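# Hang the ball-filled shallow basket level on the peg

## Task

Lift the shallow basket by its cord handle and hang it from the peg on the stand so it sits as level as possible. The task counts as done only if all the balls are still inside the basket at the end.

## Robot and tools

Robot: two arms, left_arm and right_arm, each with a two-finger parallel gripper and a wrist camera. Calibrated bases in the scene frame: left_arm at (-0.031, +0.343, 0) m, quat_wxyz (+1.000, 0, 0, -0.018); right_arm at (-0.002, -0.337, 0) m, quat_wxyz (+1.000, 0, 0, +0.007). A camera stand is fixed to the floor behind the arms.

Frames. Scene frame: origin at table-top height, halfway between the nominal bases; +z up, +x forward over the table, left_arm toward +y (arm names do not match image left/right). Reported hand positions, orientations, velocities and targets use the scene frame. Offsets in commands use the current Hand target's own axes. For a gripper, +z runs along the fingers and the fingers close along y. end_effector_position is the point between the finger pads, just under 1 cm behind the tips. Readings can be a few cm off, worse at long reach.

execute_actions(actions, cameras). actions is a list of actions; each action is a list of up to 15 rows, one row per 1/30 s step; a short action repeats its last row to fill 15 steps. Every row is 14 numbers in [-1, 1], always for both arms: left dx, dy, dz, rx, ry, rz, opening, then right dx, dy, dz, rx, ry, rz, opening. The six pose numbers are an offset from that arm's Hand target as it was when the action began (every row counts from that same start, not from the row before), in the Hand target's axes. Scale: 1.0 = 0.6 m for dx, dy, dz and 180 degrees for the rotation vector rx, ry, rz. Sending the same offset again moves further. All six zeros re-request the current Hand target. Opening is absolute: +1 fully open (about 87 mm between pads), +0.5 about 69 mm, 0 about 43 mm, -0.5 about 18 mm, -1 closed. Writing 0 for opening is a real command, so resend an arm's present opening to leave it unchanged. Images return only if actions is empty or cameras names them (["all"] for all).

move(target, speed, blend, opening_speed, blocking, cameras). target is one 14-number row in the same layout and scale, or a list of up to 15 such rows; every row is an offset from the Hand targets at the move's start, not from the previous row. Grippers travel in straight lines, all ending together, within 10 s total. speed: top path speed in m/s, 0.002 to 2.9, default 0.25 (rotation up to twice that in rad/s); one value or one per target. blend: corner rounding in metres for lists; 0 stops at each point. opening_speed: rate of the opening command per second on the -1..+1 scale, at least 0.2. blocking=false returns after about 0.5 s while motion continues. Paths do not avoid obstacles or the other arm; faster moves lag, stray and hit harder. Avoid paths near an arm's own base. The result adds a move: line such as done, off_target, moving, held or fault, plus limits (paced = pose clipped, held = steps withheld).

wait(seconds): 0 to 10, arms hold their last commands. stop(): brakes a running move. zoom_image(camera, region): region [x0, y0, x1, y1] in pixels of the latest image, at most 504 by 504; cameras cam_head_left, cam_head_right, cam_high, cam_low, cam_left_wrist, cam_right_wrist, all 896x504. read_manual(section): licence texts only. finished_scene(scene): ends the current scene, giving its number; irreversible, and the basket must already stay hung with no help.

Results: end_effector_position (m) and end_effector_quat_wxyz; Hand target (last commanded pose after clipping, base for the next offsets); Tool commands; grip_measured on the opening scale; Joint positions (gripper last, 0 closed to 1 open); Joint velocities (may be summarised as within noise); joint torques (include arm weight, offsets and noise; joints 1-3 wrap at ±28 N m); MOTOR HOT or OVER-TEMPERATURE FAULT lines.

Behaviour: orientation commands are clipped to 40 degrees from the measured one each step. Friction and weight make grippers settle short, low or tilted; check after each move and send the remaining distance as an offset. Small moves may fail or go sideways. To grip, command about 0.04 below the grip_measured reading at first contact; pads push up to about 20 N. An arm blocked by something keeps pushing until commanded back past its gripper.

Avoid: dropping or flinging the basket or balls, tilting it so balls roll out, anything leaving the table, hard hits on the stand or table, grippers or wrist cameras touching each other or squeezing the other arm's fingers, strain on camera cables, and holding loads or stretched poses long, which heats motors (90 °C folds the arm away and disables it). Objects may be nudged by outside pushes now and then.

Each tool is called after "Emit:" by a JSON object that holds its "api" and its "payload".

## Session

Emit:
{"api": "execute_actions", "payload": {"actions": []}}

Scene clock: 0.00 s.
left_arm: end_effector_position=(+0.3453, +0.3205, +0.0421) grip_measured=+0.976 end_effector_quat_wxyz=(+0.549, -0.002, +0.836, -0.008) | right_arm: end_effector_position=(+0.3672, -0.3384, +0.0383) grip_measured=+1.000 end_effector_quat_wxyz=(+0.555, +0.014, +0.832, -0.003)
Joint positions: left_arm=[-0.053 1.525 0.384 0.732 -0.071 -0.048 0.988] | right_arm=[-0.01 1.521 0.336 0.789 0.024 0.022 1]
Joint velocities: within noise
Joint torques (N m): no reading
Heat: left arm: 36 °C; right arm: 32 °C.
Hand target: left_arm +0.3502, +0.3200, +0.0504; +0.560, -0.003, +0.829, -0.009 | right_arm +0.3699, -0.3384, +0.0427; +0.560, +0.014, +0.829, -0.003
Tool commands: left_gripper/opening=+1.0 right_gripper/opening=+1.0

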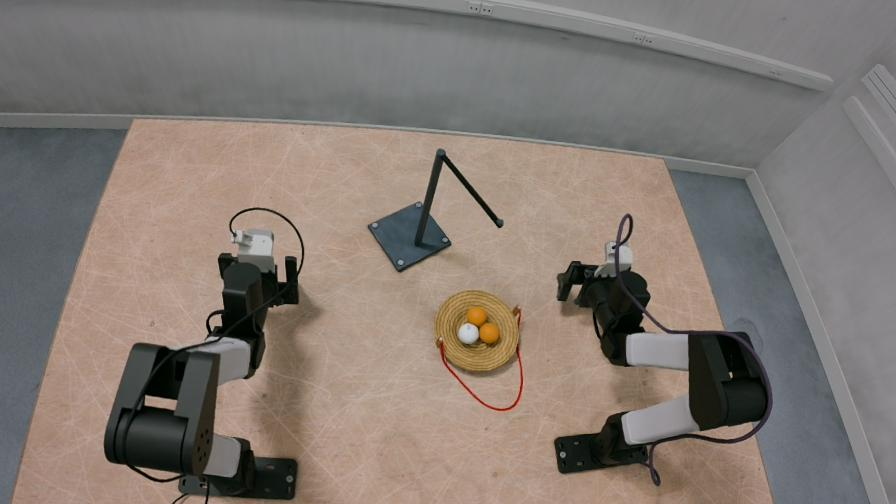

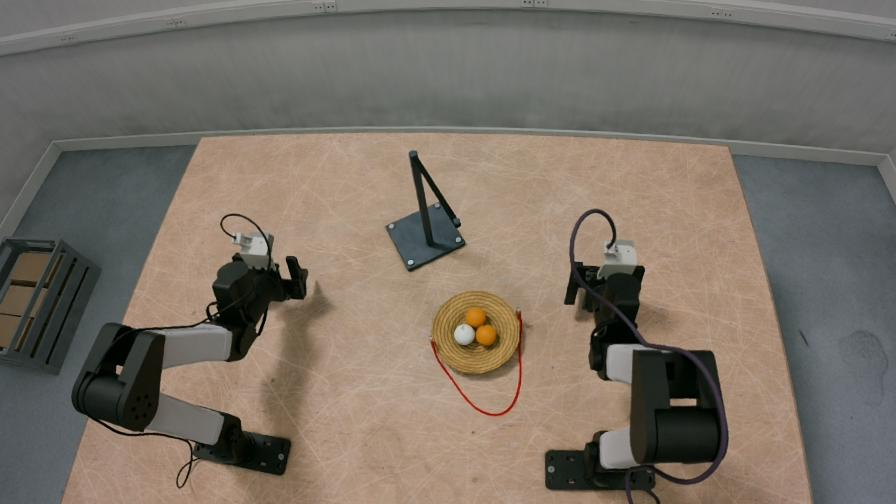

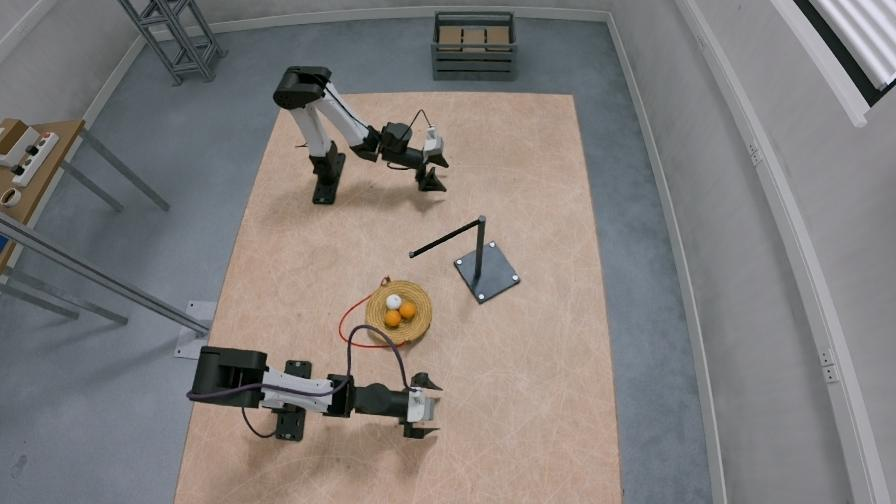

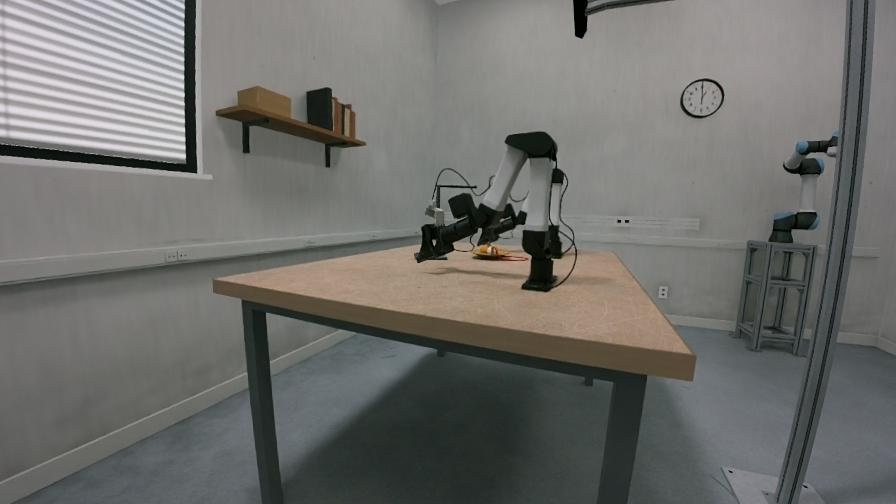

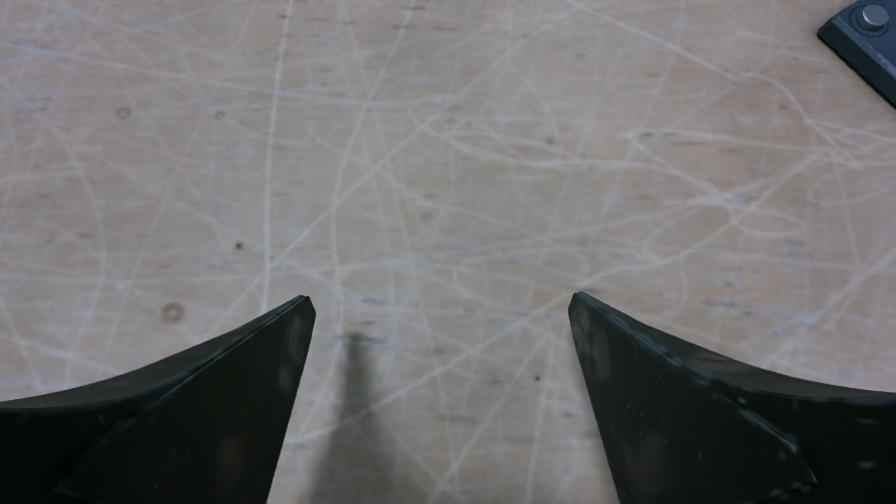

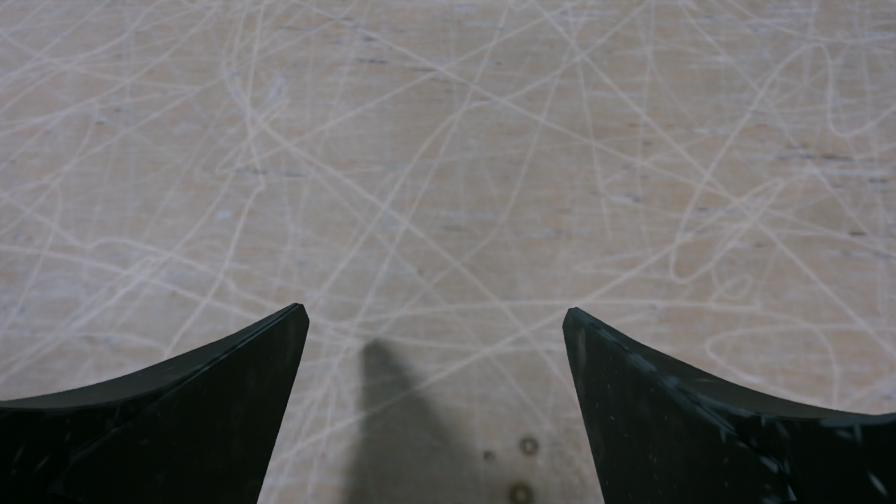

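Emit:
{"api": "zoom_image", "payload": {"camera": "cam_head_left", "region": [340, 130, 600, 430]}}

Emit:
{"api": "zoom_image", "payload": {"camera": "cam_head_right", "region": [340, 130, 600, 430]}}

Emit:
{"api": "zoom_image", "payload": {"camera": "cam_high", "region": [320, 200, 540, 370]}}

Emit:
{"api": "zoom_image", "payload": {"camera": "cam_low", "region": [400, 120, 600, 300]}}

Scaled by 1.680 from the camera's 896x504 image, which has a finer 1280x720 frame.

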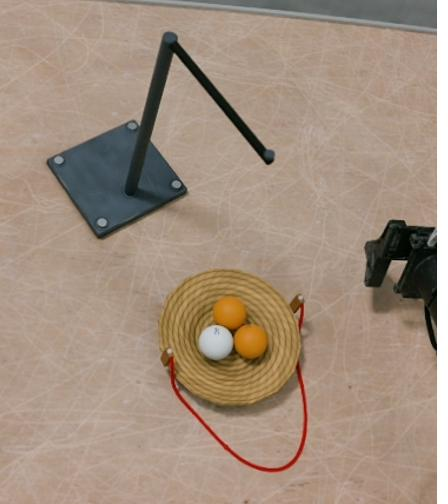

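Scaled by 1.680 from the camera's 896x504 image, which has a finer 1280x720 frame.

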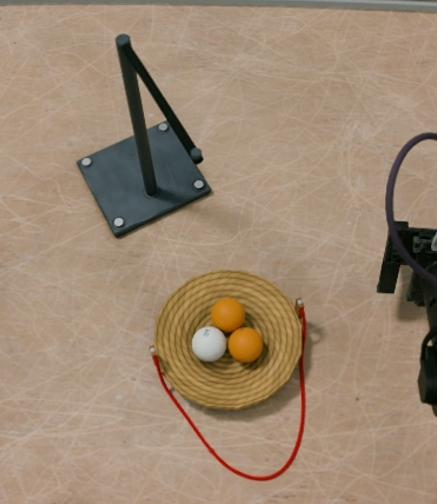

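Scaled by 2.291 from the camera's 896x504 image, which has a finer 1280x720 frame.

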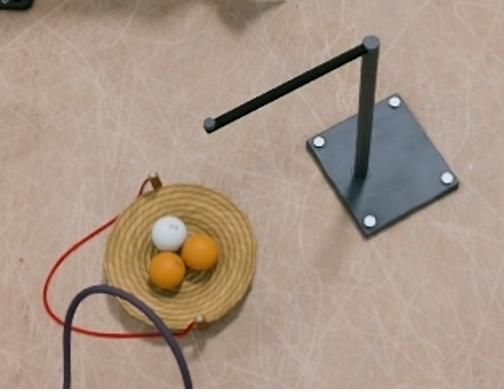

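Scaled by 2.520 from the camera's 896x504 image, which has a finer 1280x720 frame.

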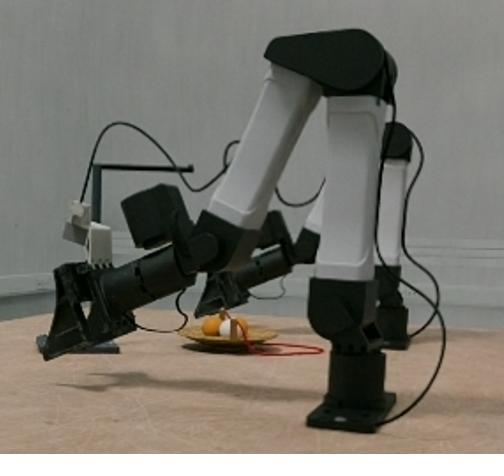

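Emit:
{"api": "zoom_image", "payload": {"camera": "cam_head_left", "region": [425, 280, 545, 420]}}

Emit:
{"api": "zoom_image", "payload": {"camera": "cam_head_right", "region": [425, 280, 545, 420]}}

Emit:
{"api": "zoom_image", "payload": {"camera": "cam_high", "region": [320, 250, 460, 370]}}

Scaled by 3.600 from the camera's 896x504 image, which has a finer 1280x720 frame.

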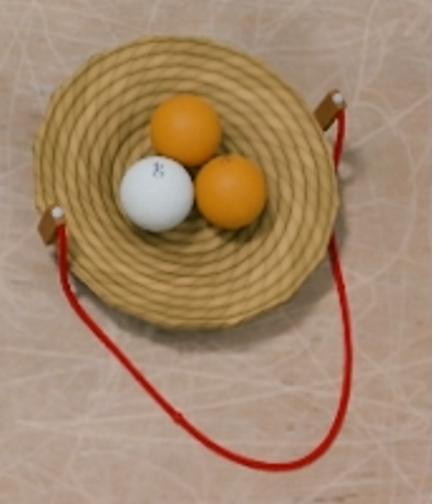

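Scaled by 3.600 from the camera's 896x504 image, which has a finer 1280x720 frame.

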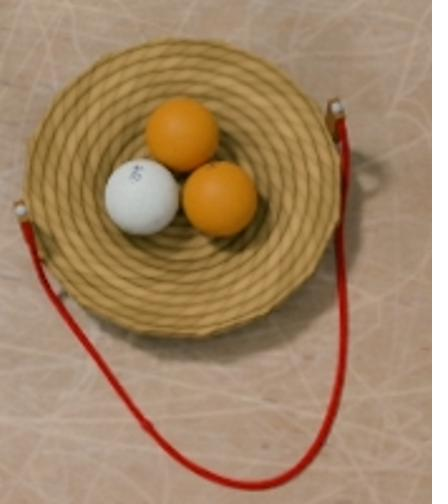

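Scaled by 3.600 from the camera's 896x504 image, which has a finer 1280x720 frame.

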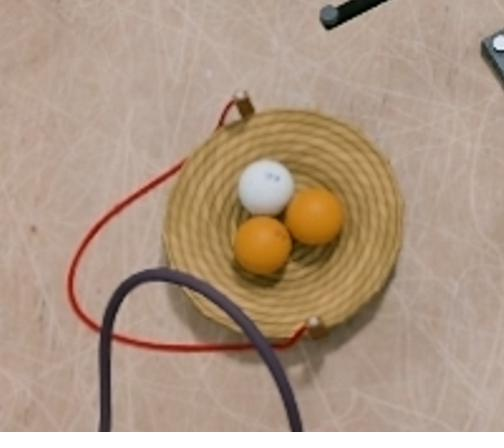

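Emit:
{"api": "move", "payload": {"target": [[0,0,0,0,0,0,1,-0.1779,0.1438,-0.3458,-0.162,0.138,-0.242,0],[0,0,0,0,0,0,1,0.0750,0.3327,-0.5210,-0.3241,0.2757,-0.4845,0]], "blend": [0.05, 0], "speed": 0.25, "cameras": ["all"]}}

Scene clock: 379.93 s.
left_arm: end_effector_position=(+0.3453, +0.3205, +0.0421) grip_measured=+0.976 end_effector_quat_wxyz=(+0.549, -0.002, +0.836, -0.008) | right_arm: end_effector_position=(+0.0704, -0.1372, +0.1165) grip_measured=+0.000 end_effector_quat_wxyz=(-0.001, +0.756, -0.655, +0.007)
Joint positions: left_arm=[-0.053 1.525 0.384 0.732 -0.071 -0.048 0.988] | right_arm=[1.296 1.49 1.206 -1.292 0.012 -0.402 0.5]
Joint torques (N m): left_arm=[-0.14 -6.11 5.85 1.75 0.07 -0.27] | right_arm=[0.5 -3.1 7.34 0.21 -0.12 -0.01]
Heat: left arm: 42 °C; right arm: 34 °C.
Hand target: left_arm +0.3502, +0.3200, +0.0504; +0.560, -0.003, +0.829, -0.009 | right_arm +0.0685, -0.1315, +0.1201; +0.000, +0.758, -0.652, +0.000
Off the commanded pose: left_arm 0.010 m, 1 deg | right_arm 0.007 m, 1 deg.
move: done
camera_calibration:
cam_right_wrist: T_world_to_cam=[[0.987178, 0.159247, 0.0109283, -0.0529972], [0.0952006, -0.64234, 0.760484, -0.159261], [0.128125, -0.749693, -0.649264, 0.109462], [0, 0, 0, 1]] pos_world=[0.0534546, -0.0117969, 0.192764]

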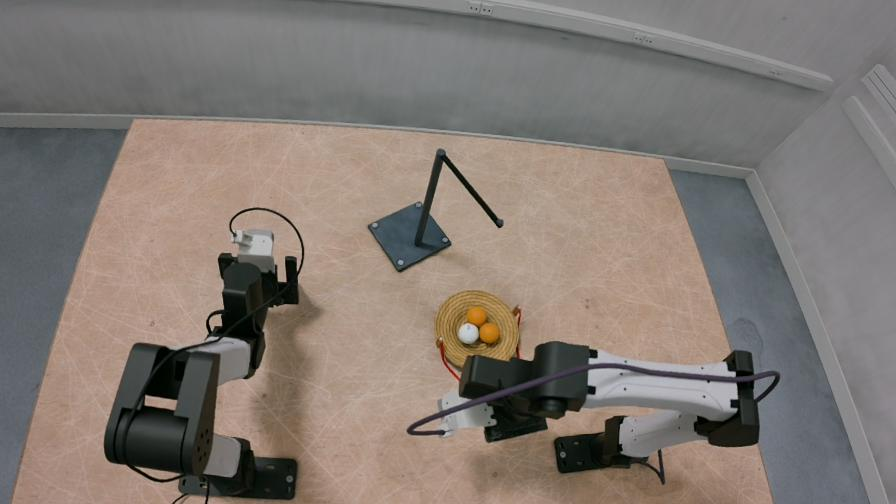

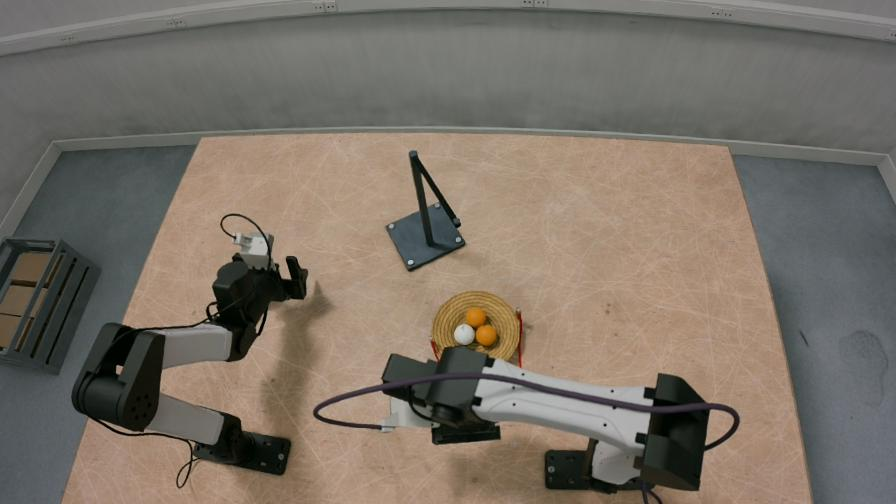

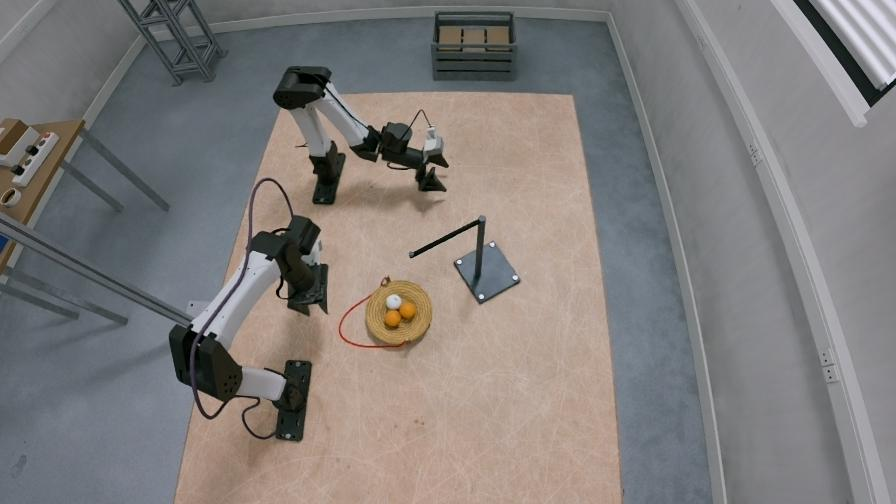

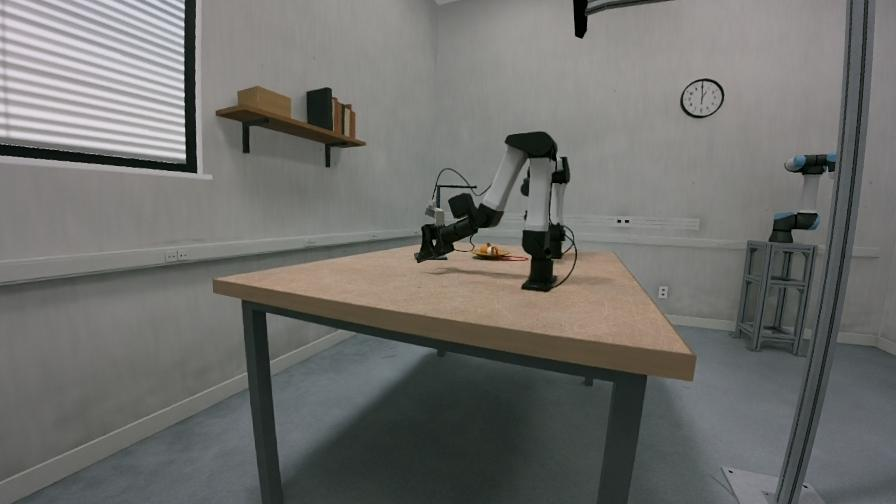

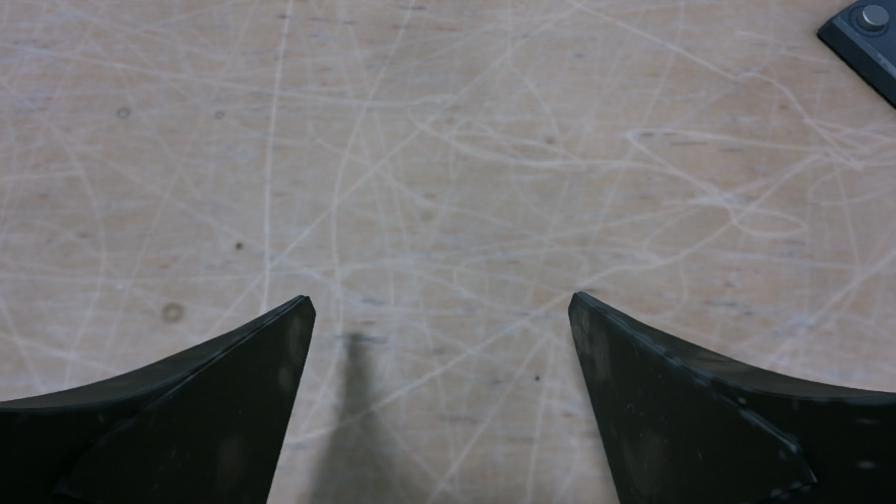

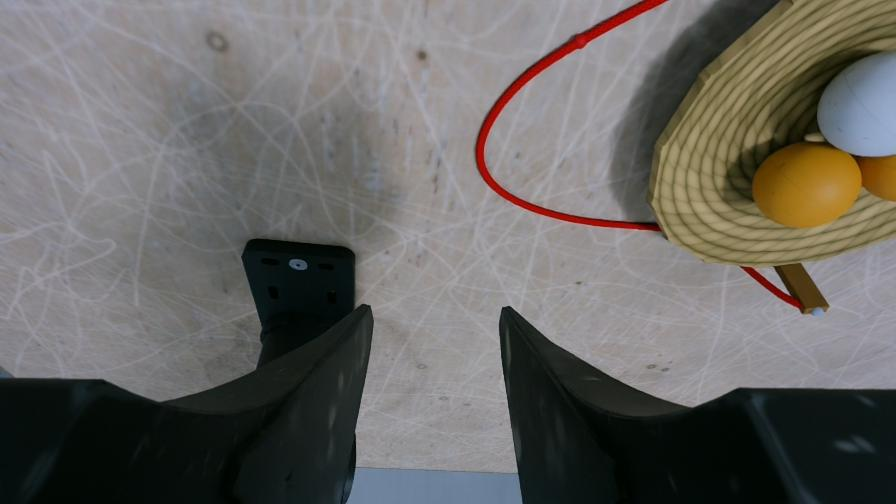

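Emit:
{"api": "move", "payload": {"target": [0,0,0,0,0,0,1,0.0259,-0.0374,0.136,0,0,0,0], "speed": 0.12, "cameras": ["cam_right_wrist","cam_head_left","cam_head_right"]}}

Scene clock: 440.73 s.
left_arm: end_effector_position=(+0.3453, +0.3205, +0.0421) grip_measured=+0.976 end_effector_quat_wxyz=(+0.549, -0.002, +0.836, -0.008) | right_arm: end_effector_position=(+0.0933, -0.1423, +0.0439) grip_measured=+0.000 end_effector_quat_wxyz=(-0.008, +0.756, -0.654, +0.003)
Joint positions: left_arm=[-0.053 1.525 0.384 0.732 -0.071 -0.048 0.988] | right_arm=[1.202 1.535 0.956 -0.979 0.011 -0.498 0.5]
Joint velocities: left_arm=[within noise] | right_arm=[-0.012 -0.007 -0.007 0.037 0.037 0.154 -0.018]
Joint torques (N m): left_arm=[-0.18 -5.91 5.74 1.71 0.06 -0.24] | right_arm=[-0.75 -3.1 4.23 0.41 -0.09 -0.14]
Heat: left arm: 42 °C; right arm: 37 °C.
Hand target: left_arm +0.3502, +0.3200, +0.0504; +0.560, -0.003, +0.829, -0.009 | right_arm +0.0929, -0.1435, +0.0384; +0.000, +0.758, -0.652, +0.000
Off the commanded pose: left_arm 0.010 m, 1 deg | right_arm 0.006 m, 1 deg.
move: done
camera_calibration:
cam_right_wrist: T_world_to_cam=[[0.986753, 0.161291, 0.0174446, -0.0739417], [0.0937178, -0.654495, 0.750236, -0.110597], [0.132423, -0.738662, -0.66094, 0.0572047], [0, 0, 0, 1]] pos_world=[0.0757518, -0.0182037, 0.122072]
Images, in order (width x height): cam_head_left 896x504, cam_head_right 896x504, cam_right_wrist 896x504.

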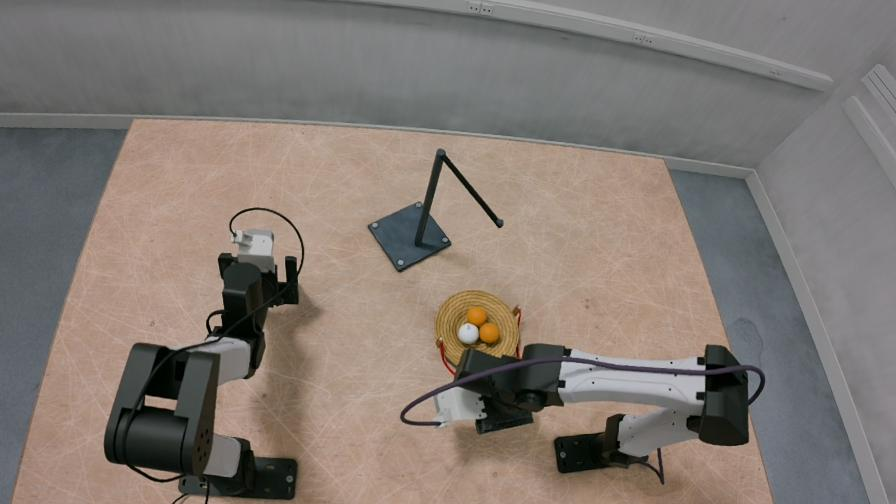

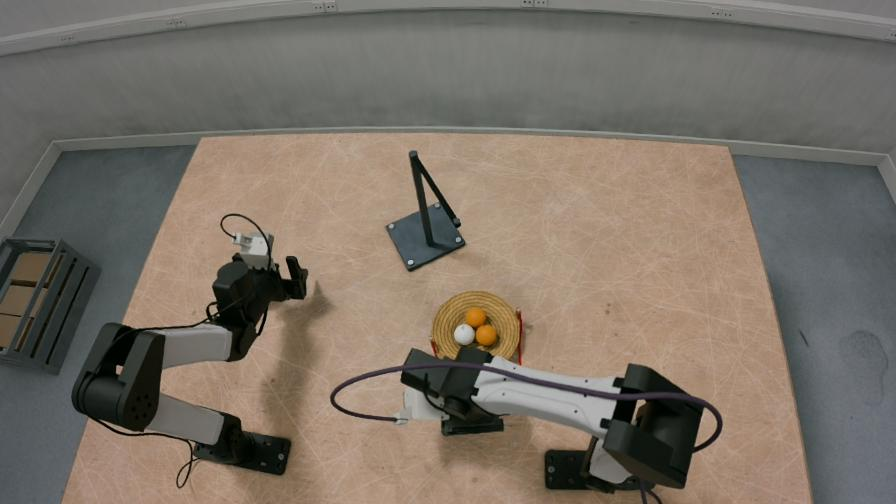

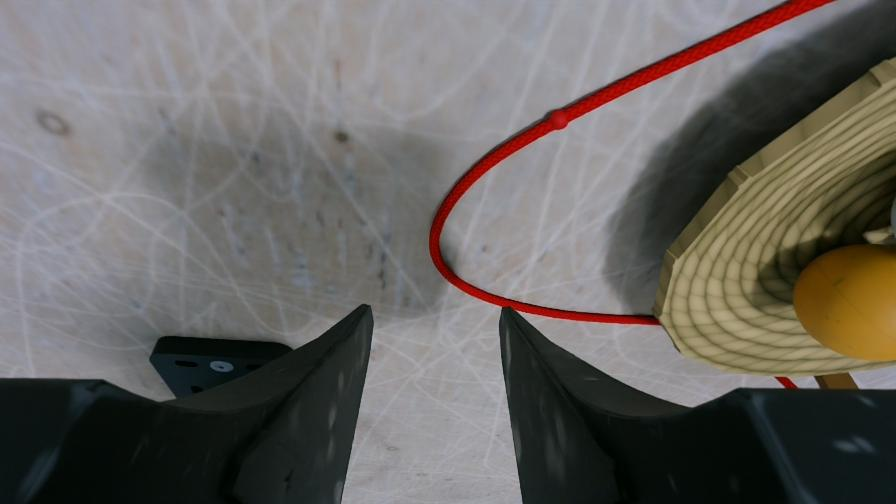

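Emit:
{"api": "move", "payload": {"target": [0,0,0,0,0,0,1,0.0093,0.0019,0.0467,0,0,0,0], "speed": 0.06, "cameras": ["cam_right_wrist"]}}

Scene clock: 471.83 s.
left_arm: end_effector_position=(+0.3453, +0.3205, +0.0421) grip_measured=+0.976 end_effector_quat_wxyz=(+0.549, -0.002, +0.836, -0.008) | right_arm: end_effector_position=(+0.0932, -0.1473, +0.0158) grip_measured=+0.000 end_effector_quat_wxyz=(-0.008, +0.757, -0.654, +0.003)
Joint positions: left_arm=[-0.053 1.525 0.384 0.732 -0.071 -0.048 0.988] | right_arm=[1.196 1.562 0.862 -0.857 0.011 -0.506 0.5]
Joint torques (N m): left_arm=[-0.21 -6.16 5.81 1.76 0.1 -0.29] | right_arm=[-0.72 -3.06 4.04 0.39 -0.09 -0.13]
Heat: left arm: 42 °C; right arm: 35 °C.
Hand target: left_arm +0.3502, +0.3200, +0.0504; +0.560, -0.003, +0.829, -0.009 | right_arm +0.0926, -0.1492, +0.0104; +0.000, +0.758, -0.652, +0.000
Off the commanded pose: left_arm 0.010 m, 1 deg | right_arm 0.006 m, 1 deg.
move: done
camera_calibration:
cam_right_wrist: T_world_to_cam=[[0.986629, 0.162015, 0.0177225, -0.0724473], [0.0940289, -0.654657, 0.750055, -0.092779], [0.133123, -0.73836, -0.661138, 0.0349385], [0, 0, 0, 1]] pos_world=[0.0755514, -0.0232036, 0.0939725]
Images, in order (width x height): cam_right_wrist 896x504.

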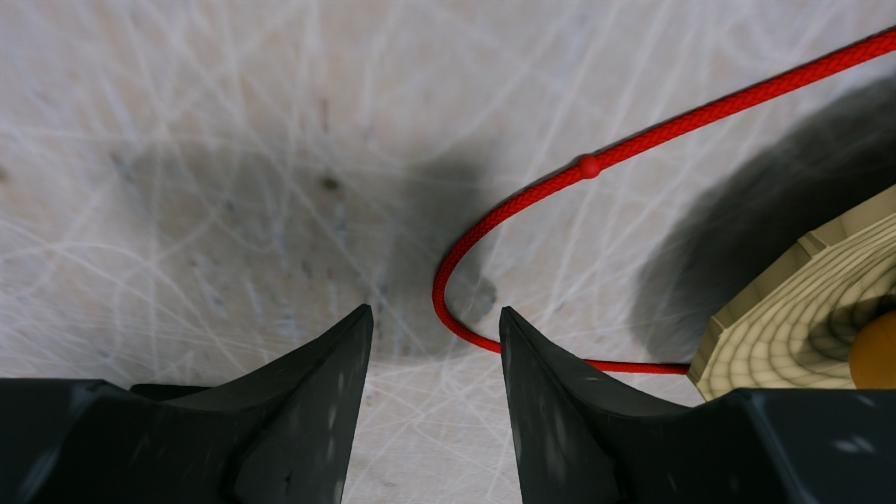

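Emit:
{"api": "move", "payload": {"target": [0,0,0,0,0,0,1,0,0,0.015,0,0,0,0], "speed": 0.04, "cameras": ["cam_right_wrist"]}}

Scene clock: 479.13 s.
left_arm: end_effector_position=(+0.3453, +0.3205, +0.0421) grip_measured=+0.976 end_effector_quat_wxyz=(+0.549, -0.002, +0.836, -0.008) | right_arm: end_effector_position=(+0.0928, -0.1485, +0.0079) grip_measured=+0.000 end_effector_quat_wxyz=(-0.006, +0.757, -0.654, +0.004)
Joint positions: left_arm=[-0.053 1.525 0.384 0.732 -0.071 -0.048 0.988] | right_arm=[1.196 1.578 0.842 -0.827 0.011 -0.506 0.5]
Joint torques (N m): left_arm=[-0.25 -6.12 5.76 1.75 0.06 -0.27] | right_arm=[-0.75 -2.96 3.74 0.48 -0.08 -0.12]
Heat: left arm: 42 °C; right arm: 35 °C.
Hand target: left_arm +0.3502, +0.3200, +0.0504; +0.560, -0.003, +0.829, -0.009 | right_arm +0.0926, -0.1492, +0.0014; +0.000, +0.758, -0.652, +0.000
Off the commanded pose: left_arm 0.010 m, 1 deg | right_arm 0.007 m, 1 deg.
move: done
camera_calibration:
cam_right_wrist: T_world_to_cam=[[0.986662, 0.1621, 0.0148919, -0.0716324], [0.0955161, -0.650597, 0.753393, -0.0872704], [0.131813, -0.741922, -0.657402, 0.0285275], [0, 0, 0, 1]] pos_world=[0.0752524, -0.0240011, 0.0855696]
Images, in order (width x height): cam_right_wrist 896x504.

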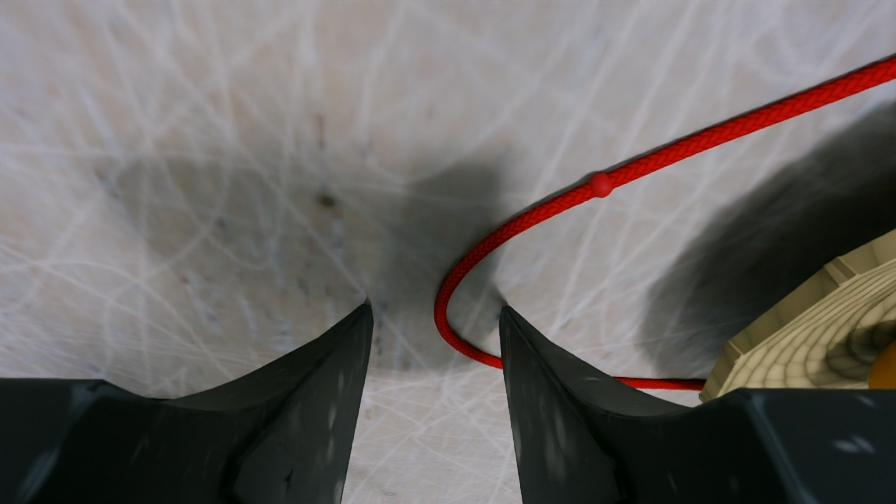

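Emit:
{"api": "move", "payload": {"target": [[0,0,0,0,0,0,1,0,0,0.005,0,0,0,0],[0,0,0,0,0,0,1,0,0,0.005,0,0,0,-0.95]], "speed": 0.04, "opening_speed": 0.8, "cameras": ["cam_right_wrist"]}}

Scene clock: 489.57 s.
left_arm: end_effector_position=(+0.3453, +0.3205, +0.0421) grip_measured=+0.976 end_effector_quat_wxyz=(+0.549, -0.002, +0.836, -0.008) | right_arm: end_effector_position=(+0.0906, -0.1489, +0.0075) grip_measured=-0.897 end_effector_quat_wxyz=(-0.002, +0.757, -0.654, -0.001)
Joint positions: left_arm=[-0.053 1.525 0.384 0.732 -0.071 -0.048 0.988] | right_arm=[1.196 1.578 0.841 -0.829 0 -0.506 0.052]
Joint torques (N m): left_arm=[-0.25 -6 5.68 1.74 0.07 -0.28] | right_arm=[-0.76 -2.5 3.36 0.61 0 -0.14]
Heat: left arm: 42 °C; right arm: 34 °C.
Hand target: left_arm +0.3502, +0.3200, +0.0504; +0.560, -0.003, +0.829, -0.009 | right_arm +0.0926, -0.1491, -0.0016; +0.000, +0.758, -0.652, +0.000
Off the commanded pose: left_arm 0.010 m, 1 deg | right_arm 0.009 m, 0 deg.
move: done
camera_calibration:
cam_right_wrist: T_world_to_cam=[[0.986753, 0.162187, 0.00373081, -0.0693388], [0.104118, -0.650762, 0.75211, -0.087784], [0.12441, -0.741758, -0.659028, 0.0289575], [0, 0, 0, 1]] pos_world=[0.0739576, -0.0244012, 0.0853657]
Images, in order (width x height): cam_right_wrist 896x504.

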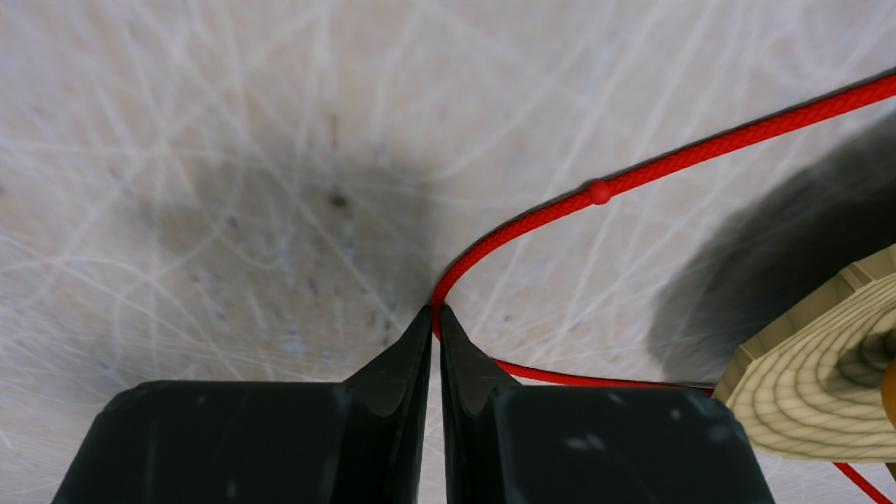

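Emit:
{"api": "move", "payload": {"target": [[0,0,0,0,0,0,1,0,0,-0.08,0.05,-0.01,-0.02,-0.95],[0,0,0,0,0,0,1,-0.0377,-0.1868,-0.336,0.2741,-0.0555,-0.1191,-0.95]], "speed": 0.12, "blend": [0.03,0], "cameras": ["all"]}}

Scene clock: 530.13 s.
left_arm: end_effector_position=(+0.3453, +0.3205, +0.0421) grip_measured=+0.976 end_effector_quat_wxyz=(+0.549, -0.002, +0.836, -0.008) | right_arm: end_effector_position=(+0.1961, -0.1107, +0.1880) grip_measured=-0.897 end_effector_quat_wxyz=(-0.352, +0.800, -0.442, +0.202)
Joint positions: left_arm=[-0.053 1.525 0.384 0.732 -0.071 -0.048 0.988] | right_arm=[1.235 1.118 0.92 -0.672 0.502 -1.068 0.052]
Joint torques (N m): left_arm=[-0.13 -5.96 5.76 1.69 0.07 -0.27] | right_arm=[-0.75 -3.43 7.1 1.43 0.25 -0.09]
Heat: left arm: 43 °C; right arm: 33 °C.
Hand target: left_arm +0.3502, +0.3200, +0.0504; +0.560, -0.003, +0.829, -0.009 | right_arm +0.2001, -0.1101, +0.1999; -0.369, +0.791, -0.442, +0.206
Off the commanded pose: left_arm 0.010 m, 1 deg | right_arm 0.013 m, 2 deg.
move: off_target (right_arm)
camera_calibration:
cam_right_wrist: T_world_to_cam=[[0.554158, 0.37481, 0.743254, -0.210943], [-0.127425, -0.844172, 0.520707, -0.14218], [0.822601, -0.383263, -0.420045, 0.0209359], [0, 0, 0, 1]] pos_world=[0.0815568, -0.0329369, 0.239613]

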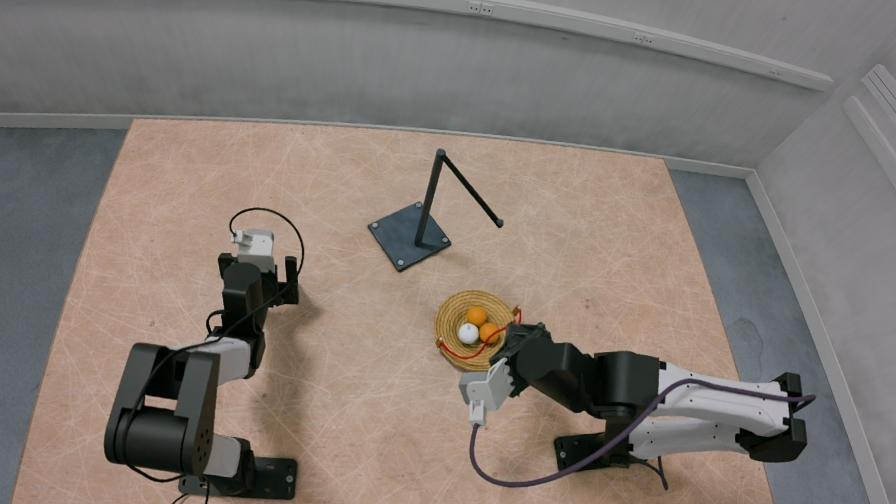

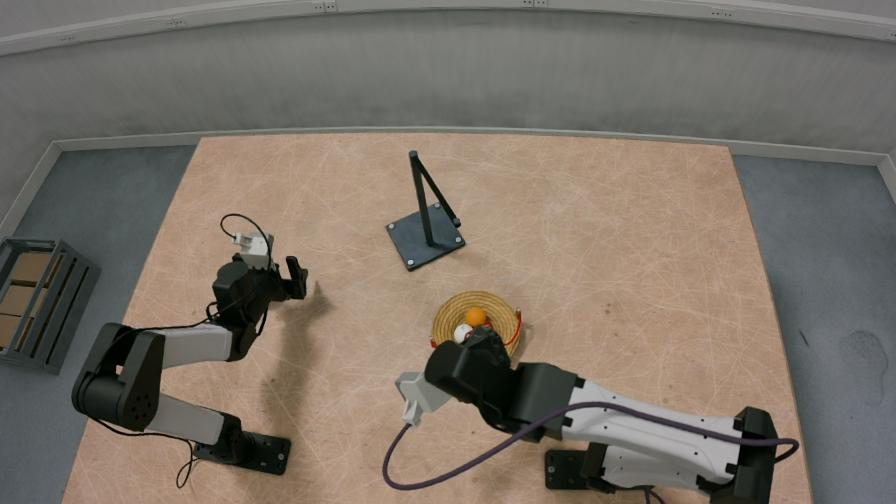

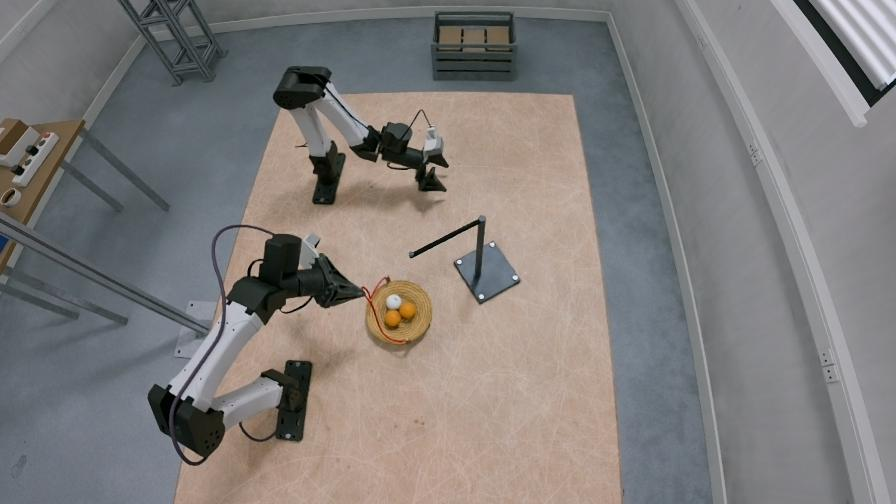

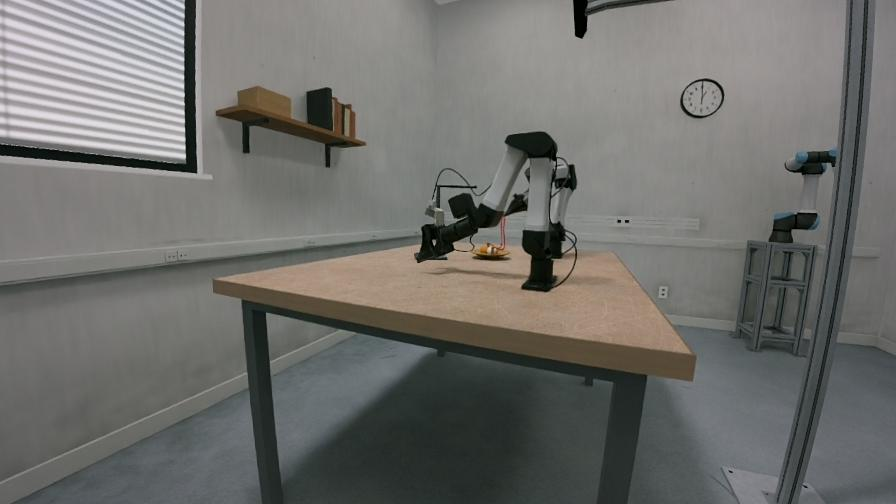

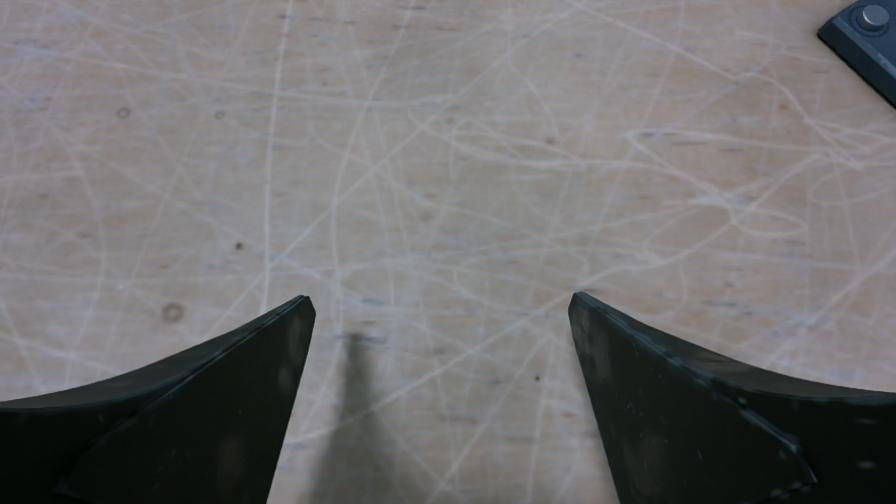

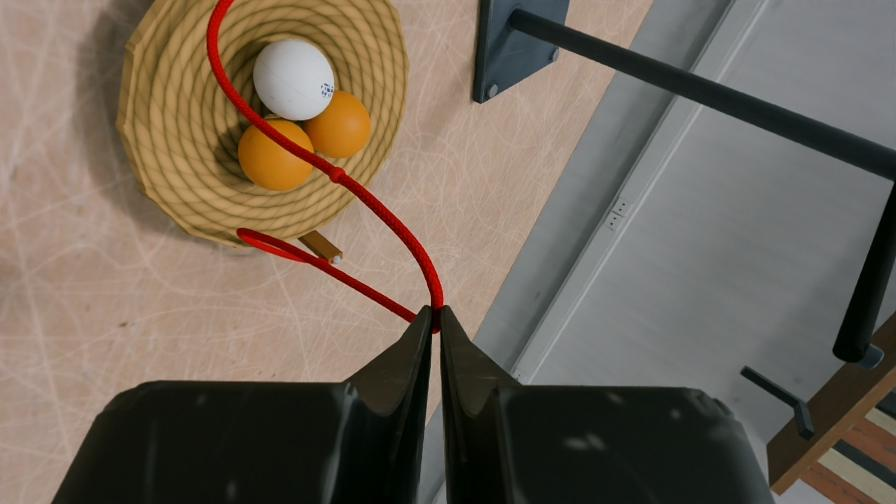

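Emit:
{"api": "move", "payload": {"target": [0,0,0,0,0,0,1,0.0195,-0.1535,-0.0093,0,0,0,-0.95], "speed": 0.1, "cameras": ["all"]}}

Scene clock: 558.57 s.
left_arm: end_effector_position=(+0.3453, +0.3205, +0.0421) grip_measured=+0.976 end_effector_quat_wxyz=(+0.549, -0.002, +0.836, -0.008) | right_arm: end_effector_position=(+0.2496, -0.0947, +0.2666) grip_measured=-0.897 end_effector_quat_wxyz=(-0.364, +0.791, -0.446, +0.206)
Joint positions: left_arm=[-0.053 1.525 0.384 0.732 -0.071 -0.048 0.988] | right_arm=[1.051 1.273 1.3 -0.805 0.39 -1.214 0.052]
Joint torques (N m): left_arm=[-0.14 -6.04 5.82 1.72 0.05 -0.25] | right_arm=[-0.75 -2.22 8.39 1.39 0.08 -0.06]
Heat: left arm: 43 °C; right arm: 35 °C.
Hand target: left_arm +0.3502, +0.3200, +0.0504; +0.560, -0.003, +0.829, -0.009 | right_arm +0.2530, -0.0914, +0.2741; -0.369, +0.791, -0.443, +0.206
Off the commanded pose: left_arm 0.010 m, 1 deg | right_arm 0.009 m, 1 deg.
move: done
camera_calibration:
cam_right_wrist: T_world_to_cam=[[0.545035, 0.351182, 0.76132, -0.309759], [-0.145996, -0.854421, 0.498647, -0.153121], [0.825604, -0.38293, -0.414418, 0.013839], [0, 0, 0, 1]] pos_world=[0.135049, -0.0167483, 0.317914]

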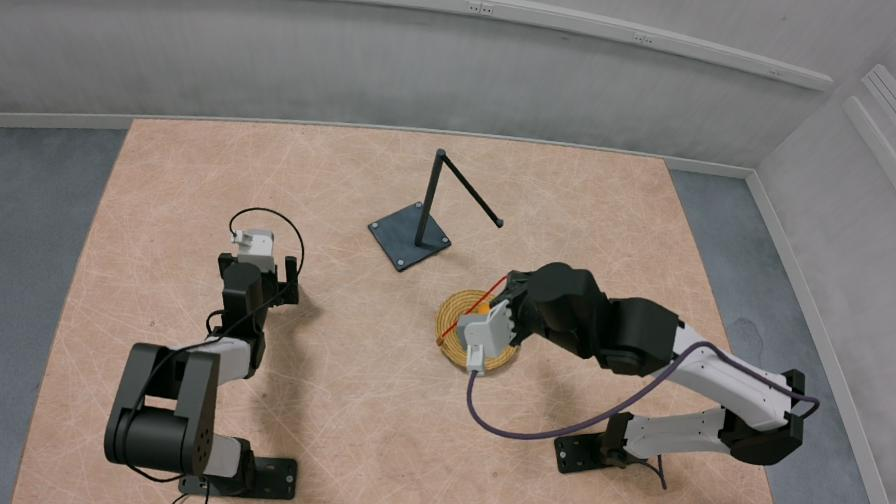

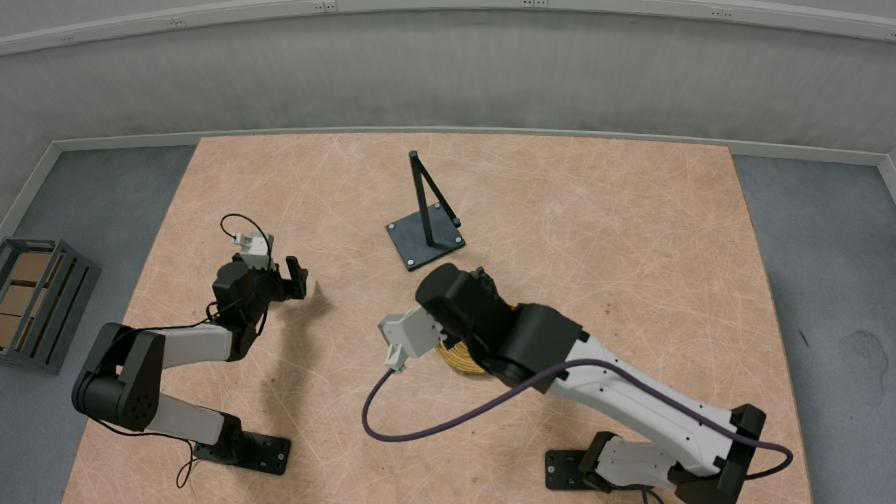

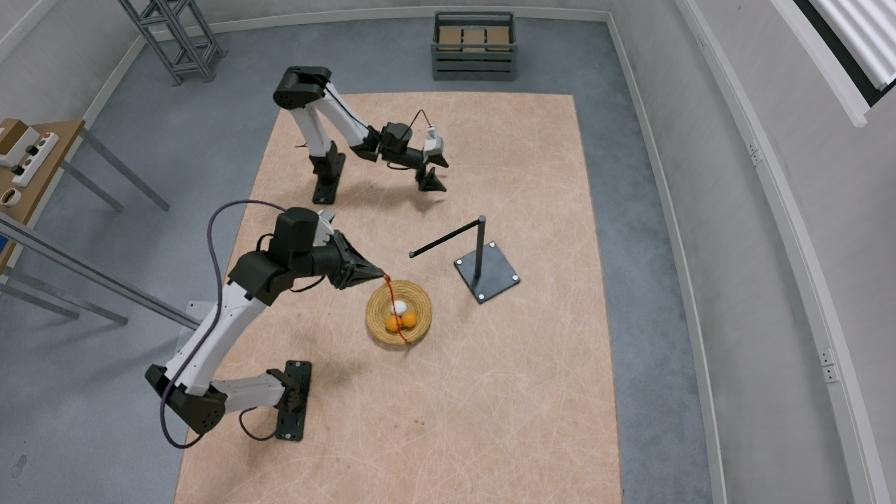

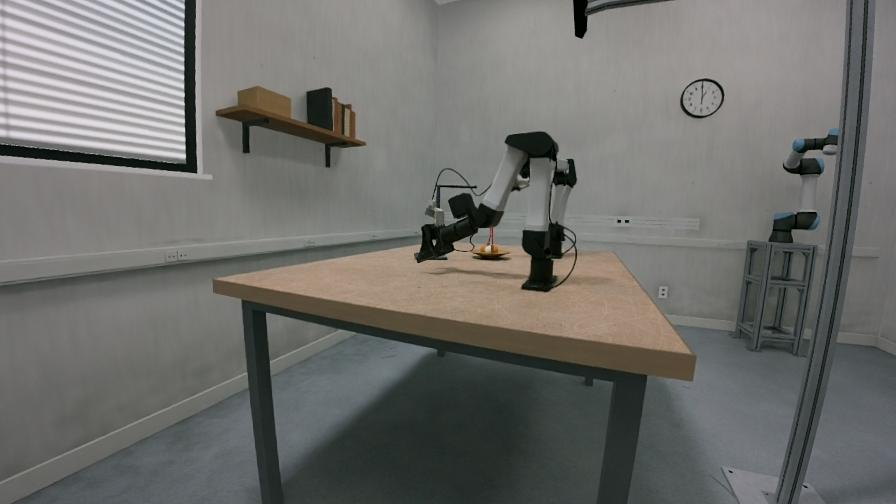

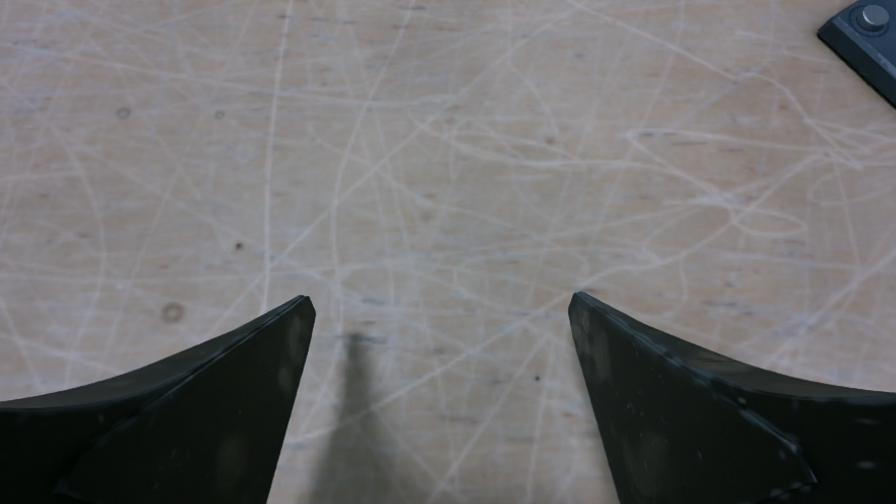

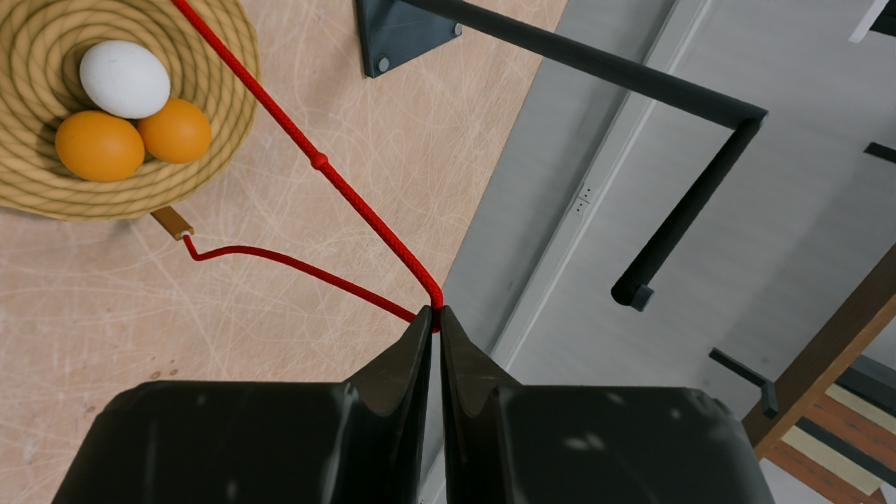

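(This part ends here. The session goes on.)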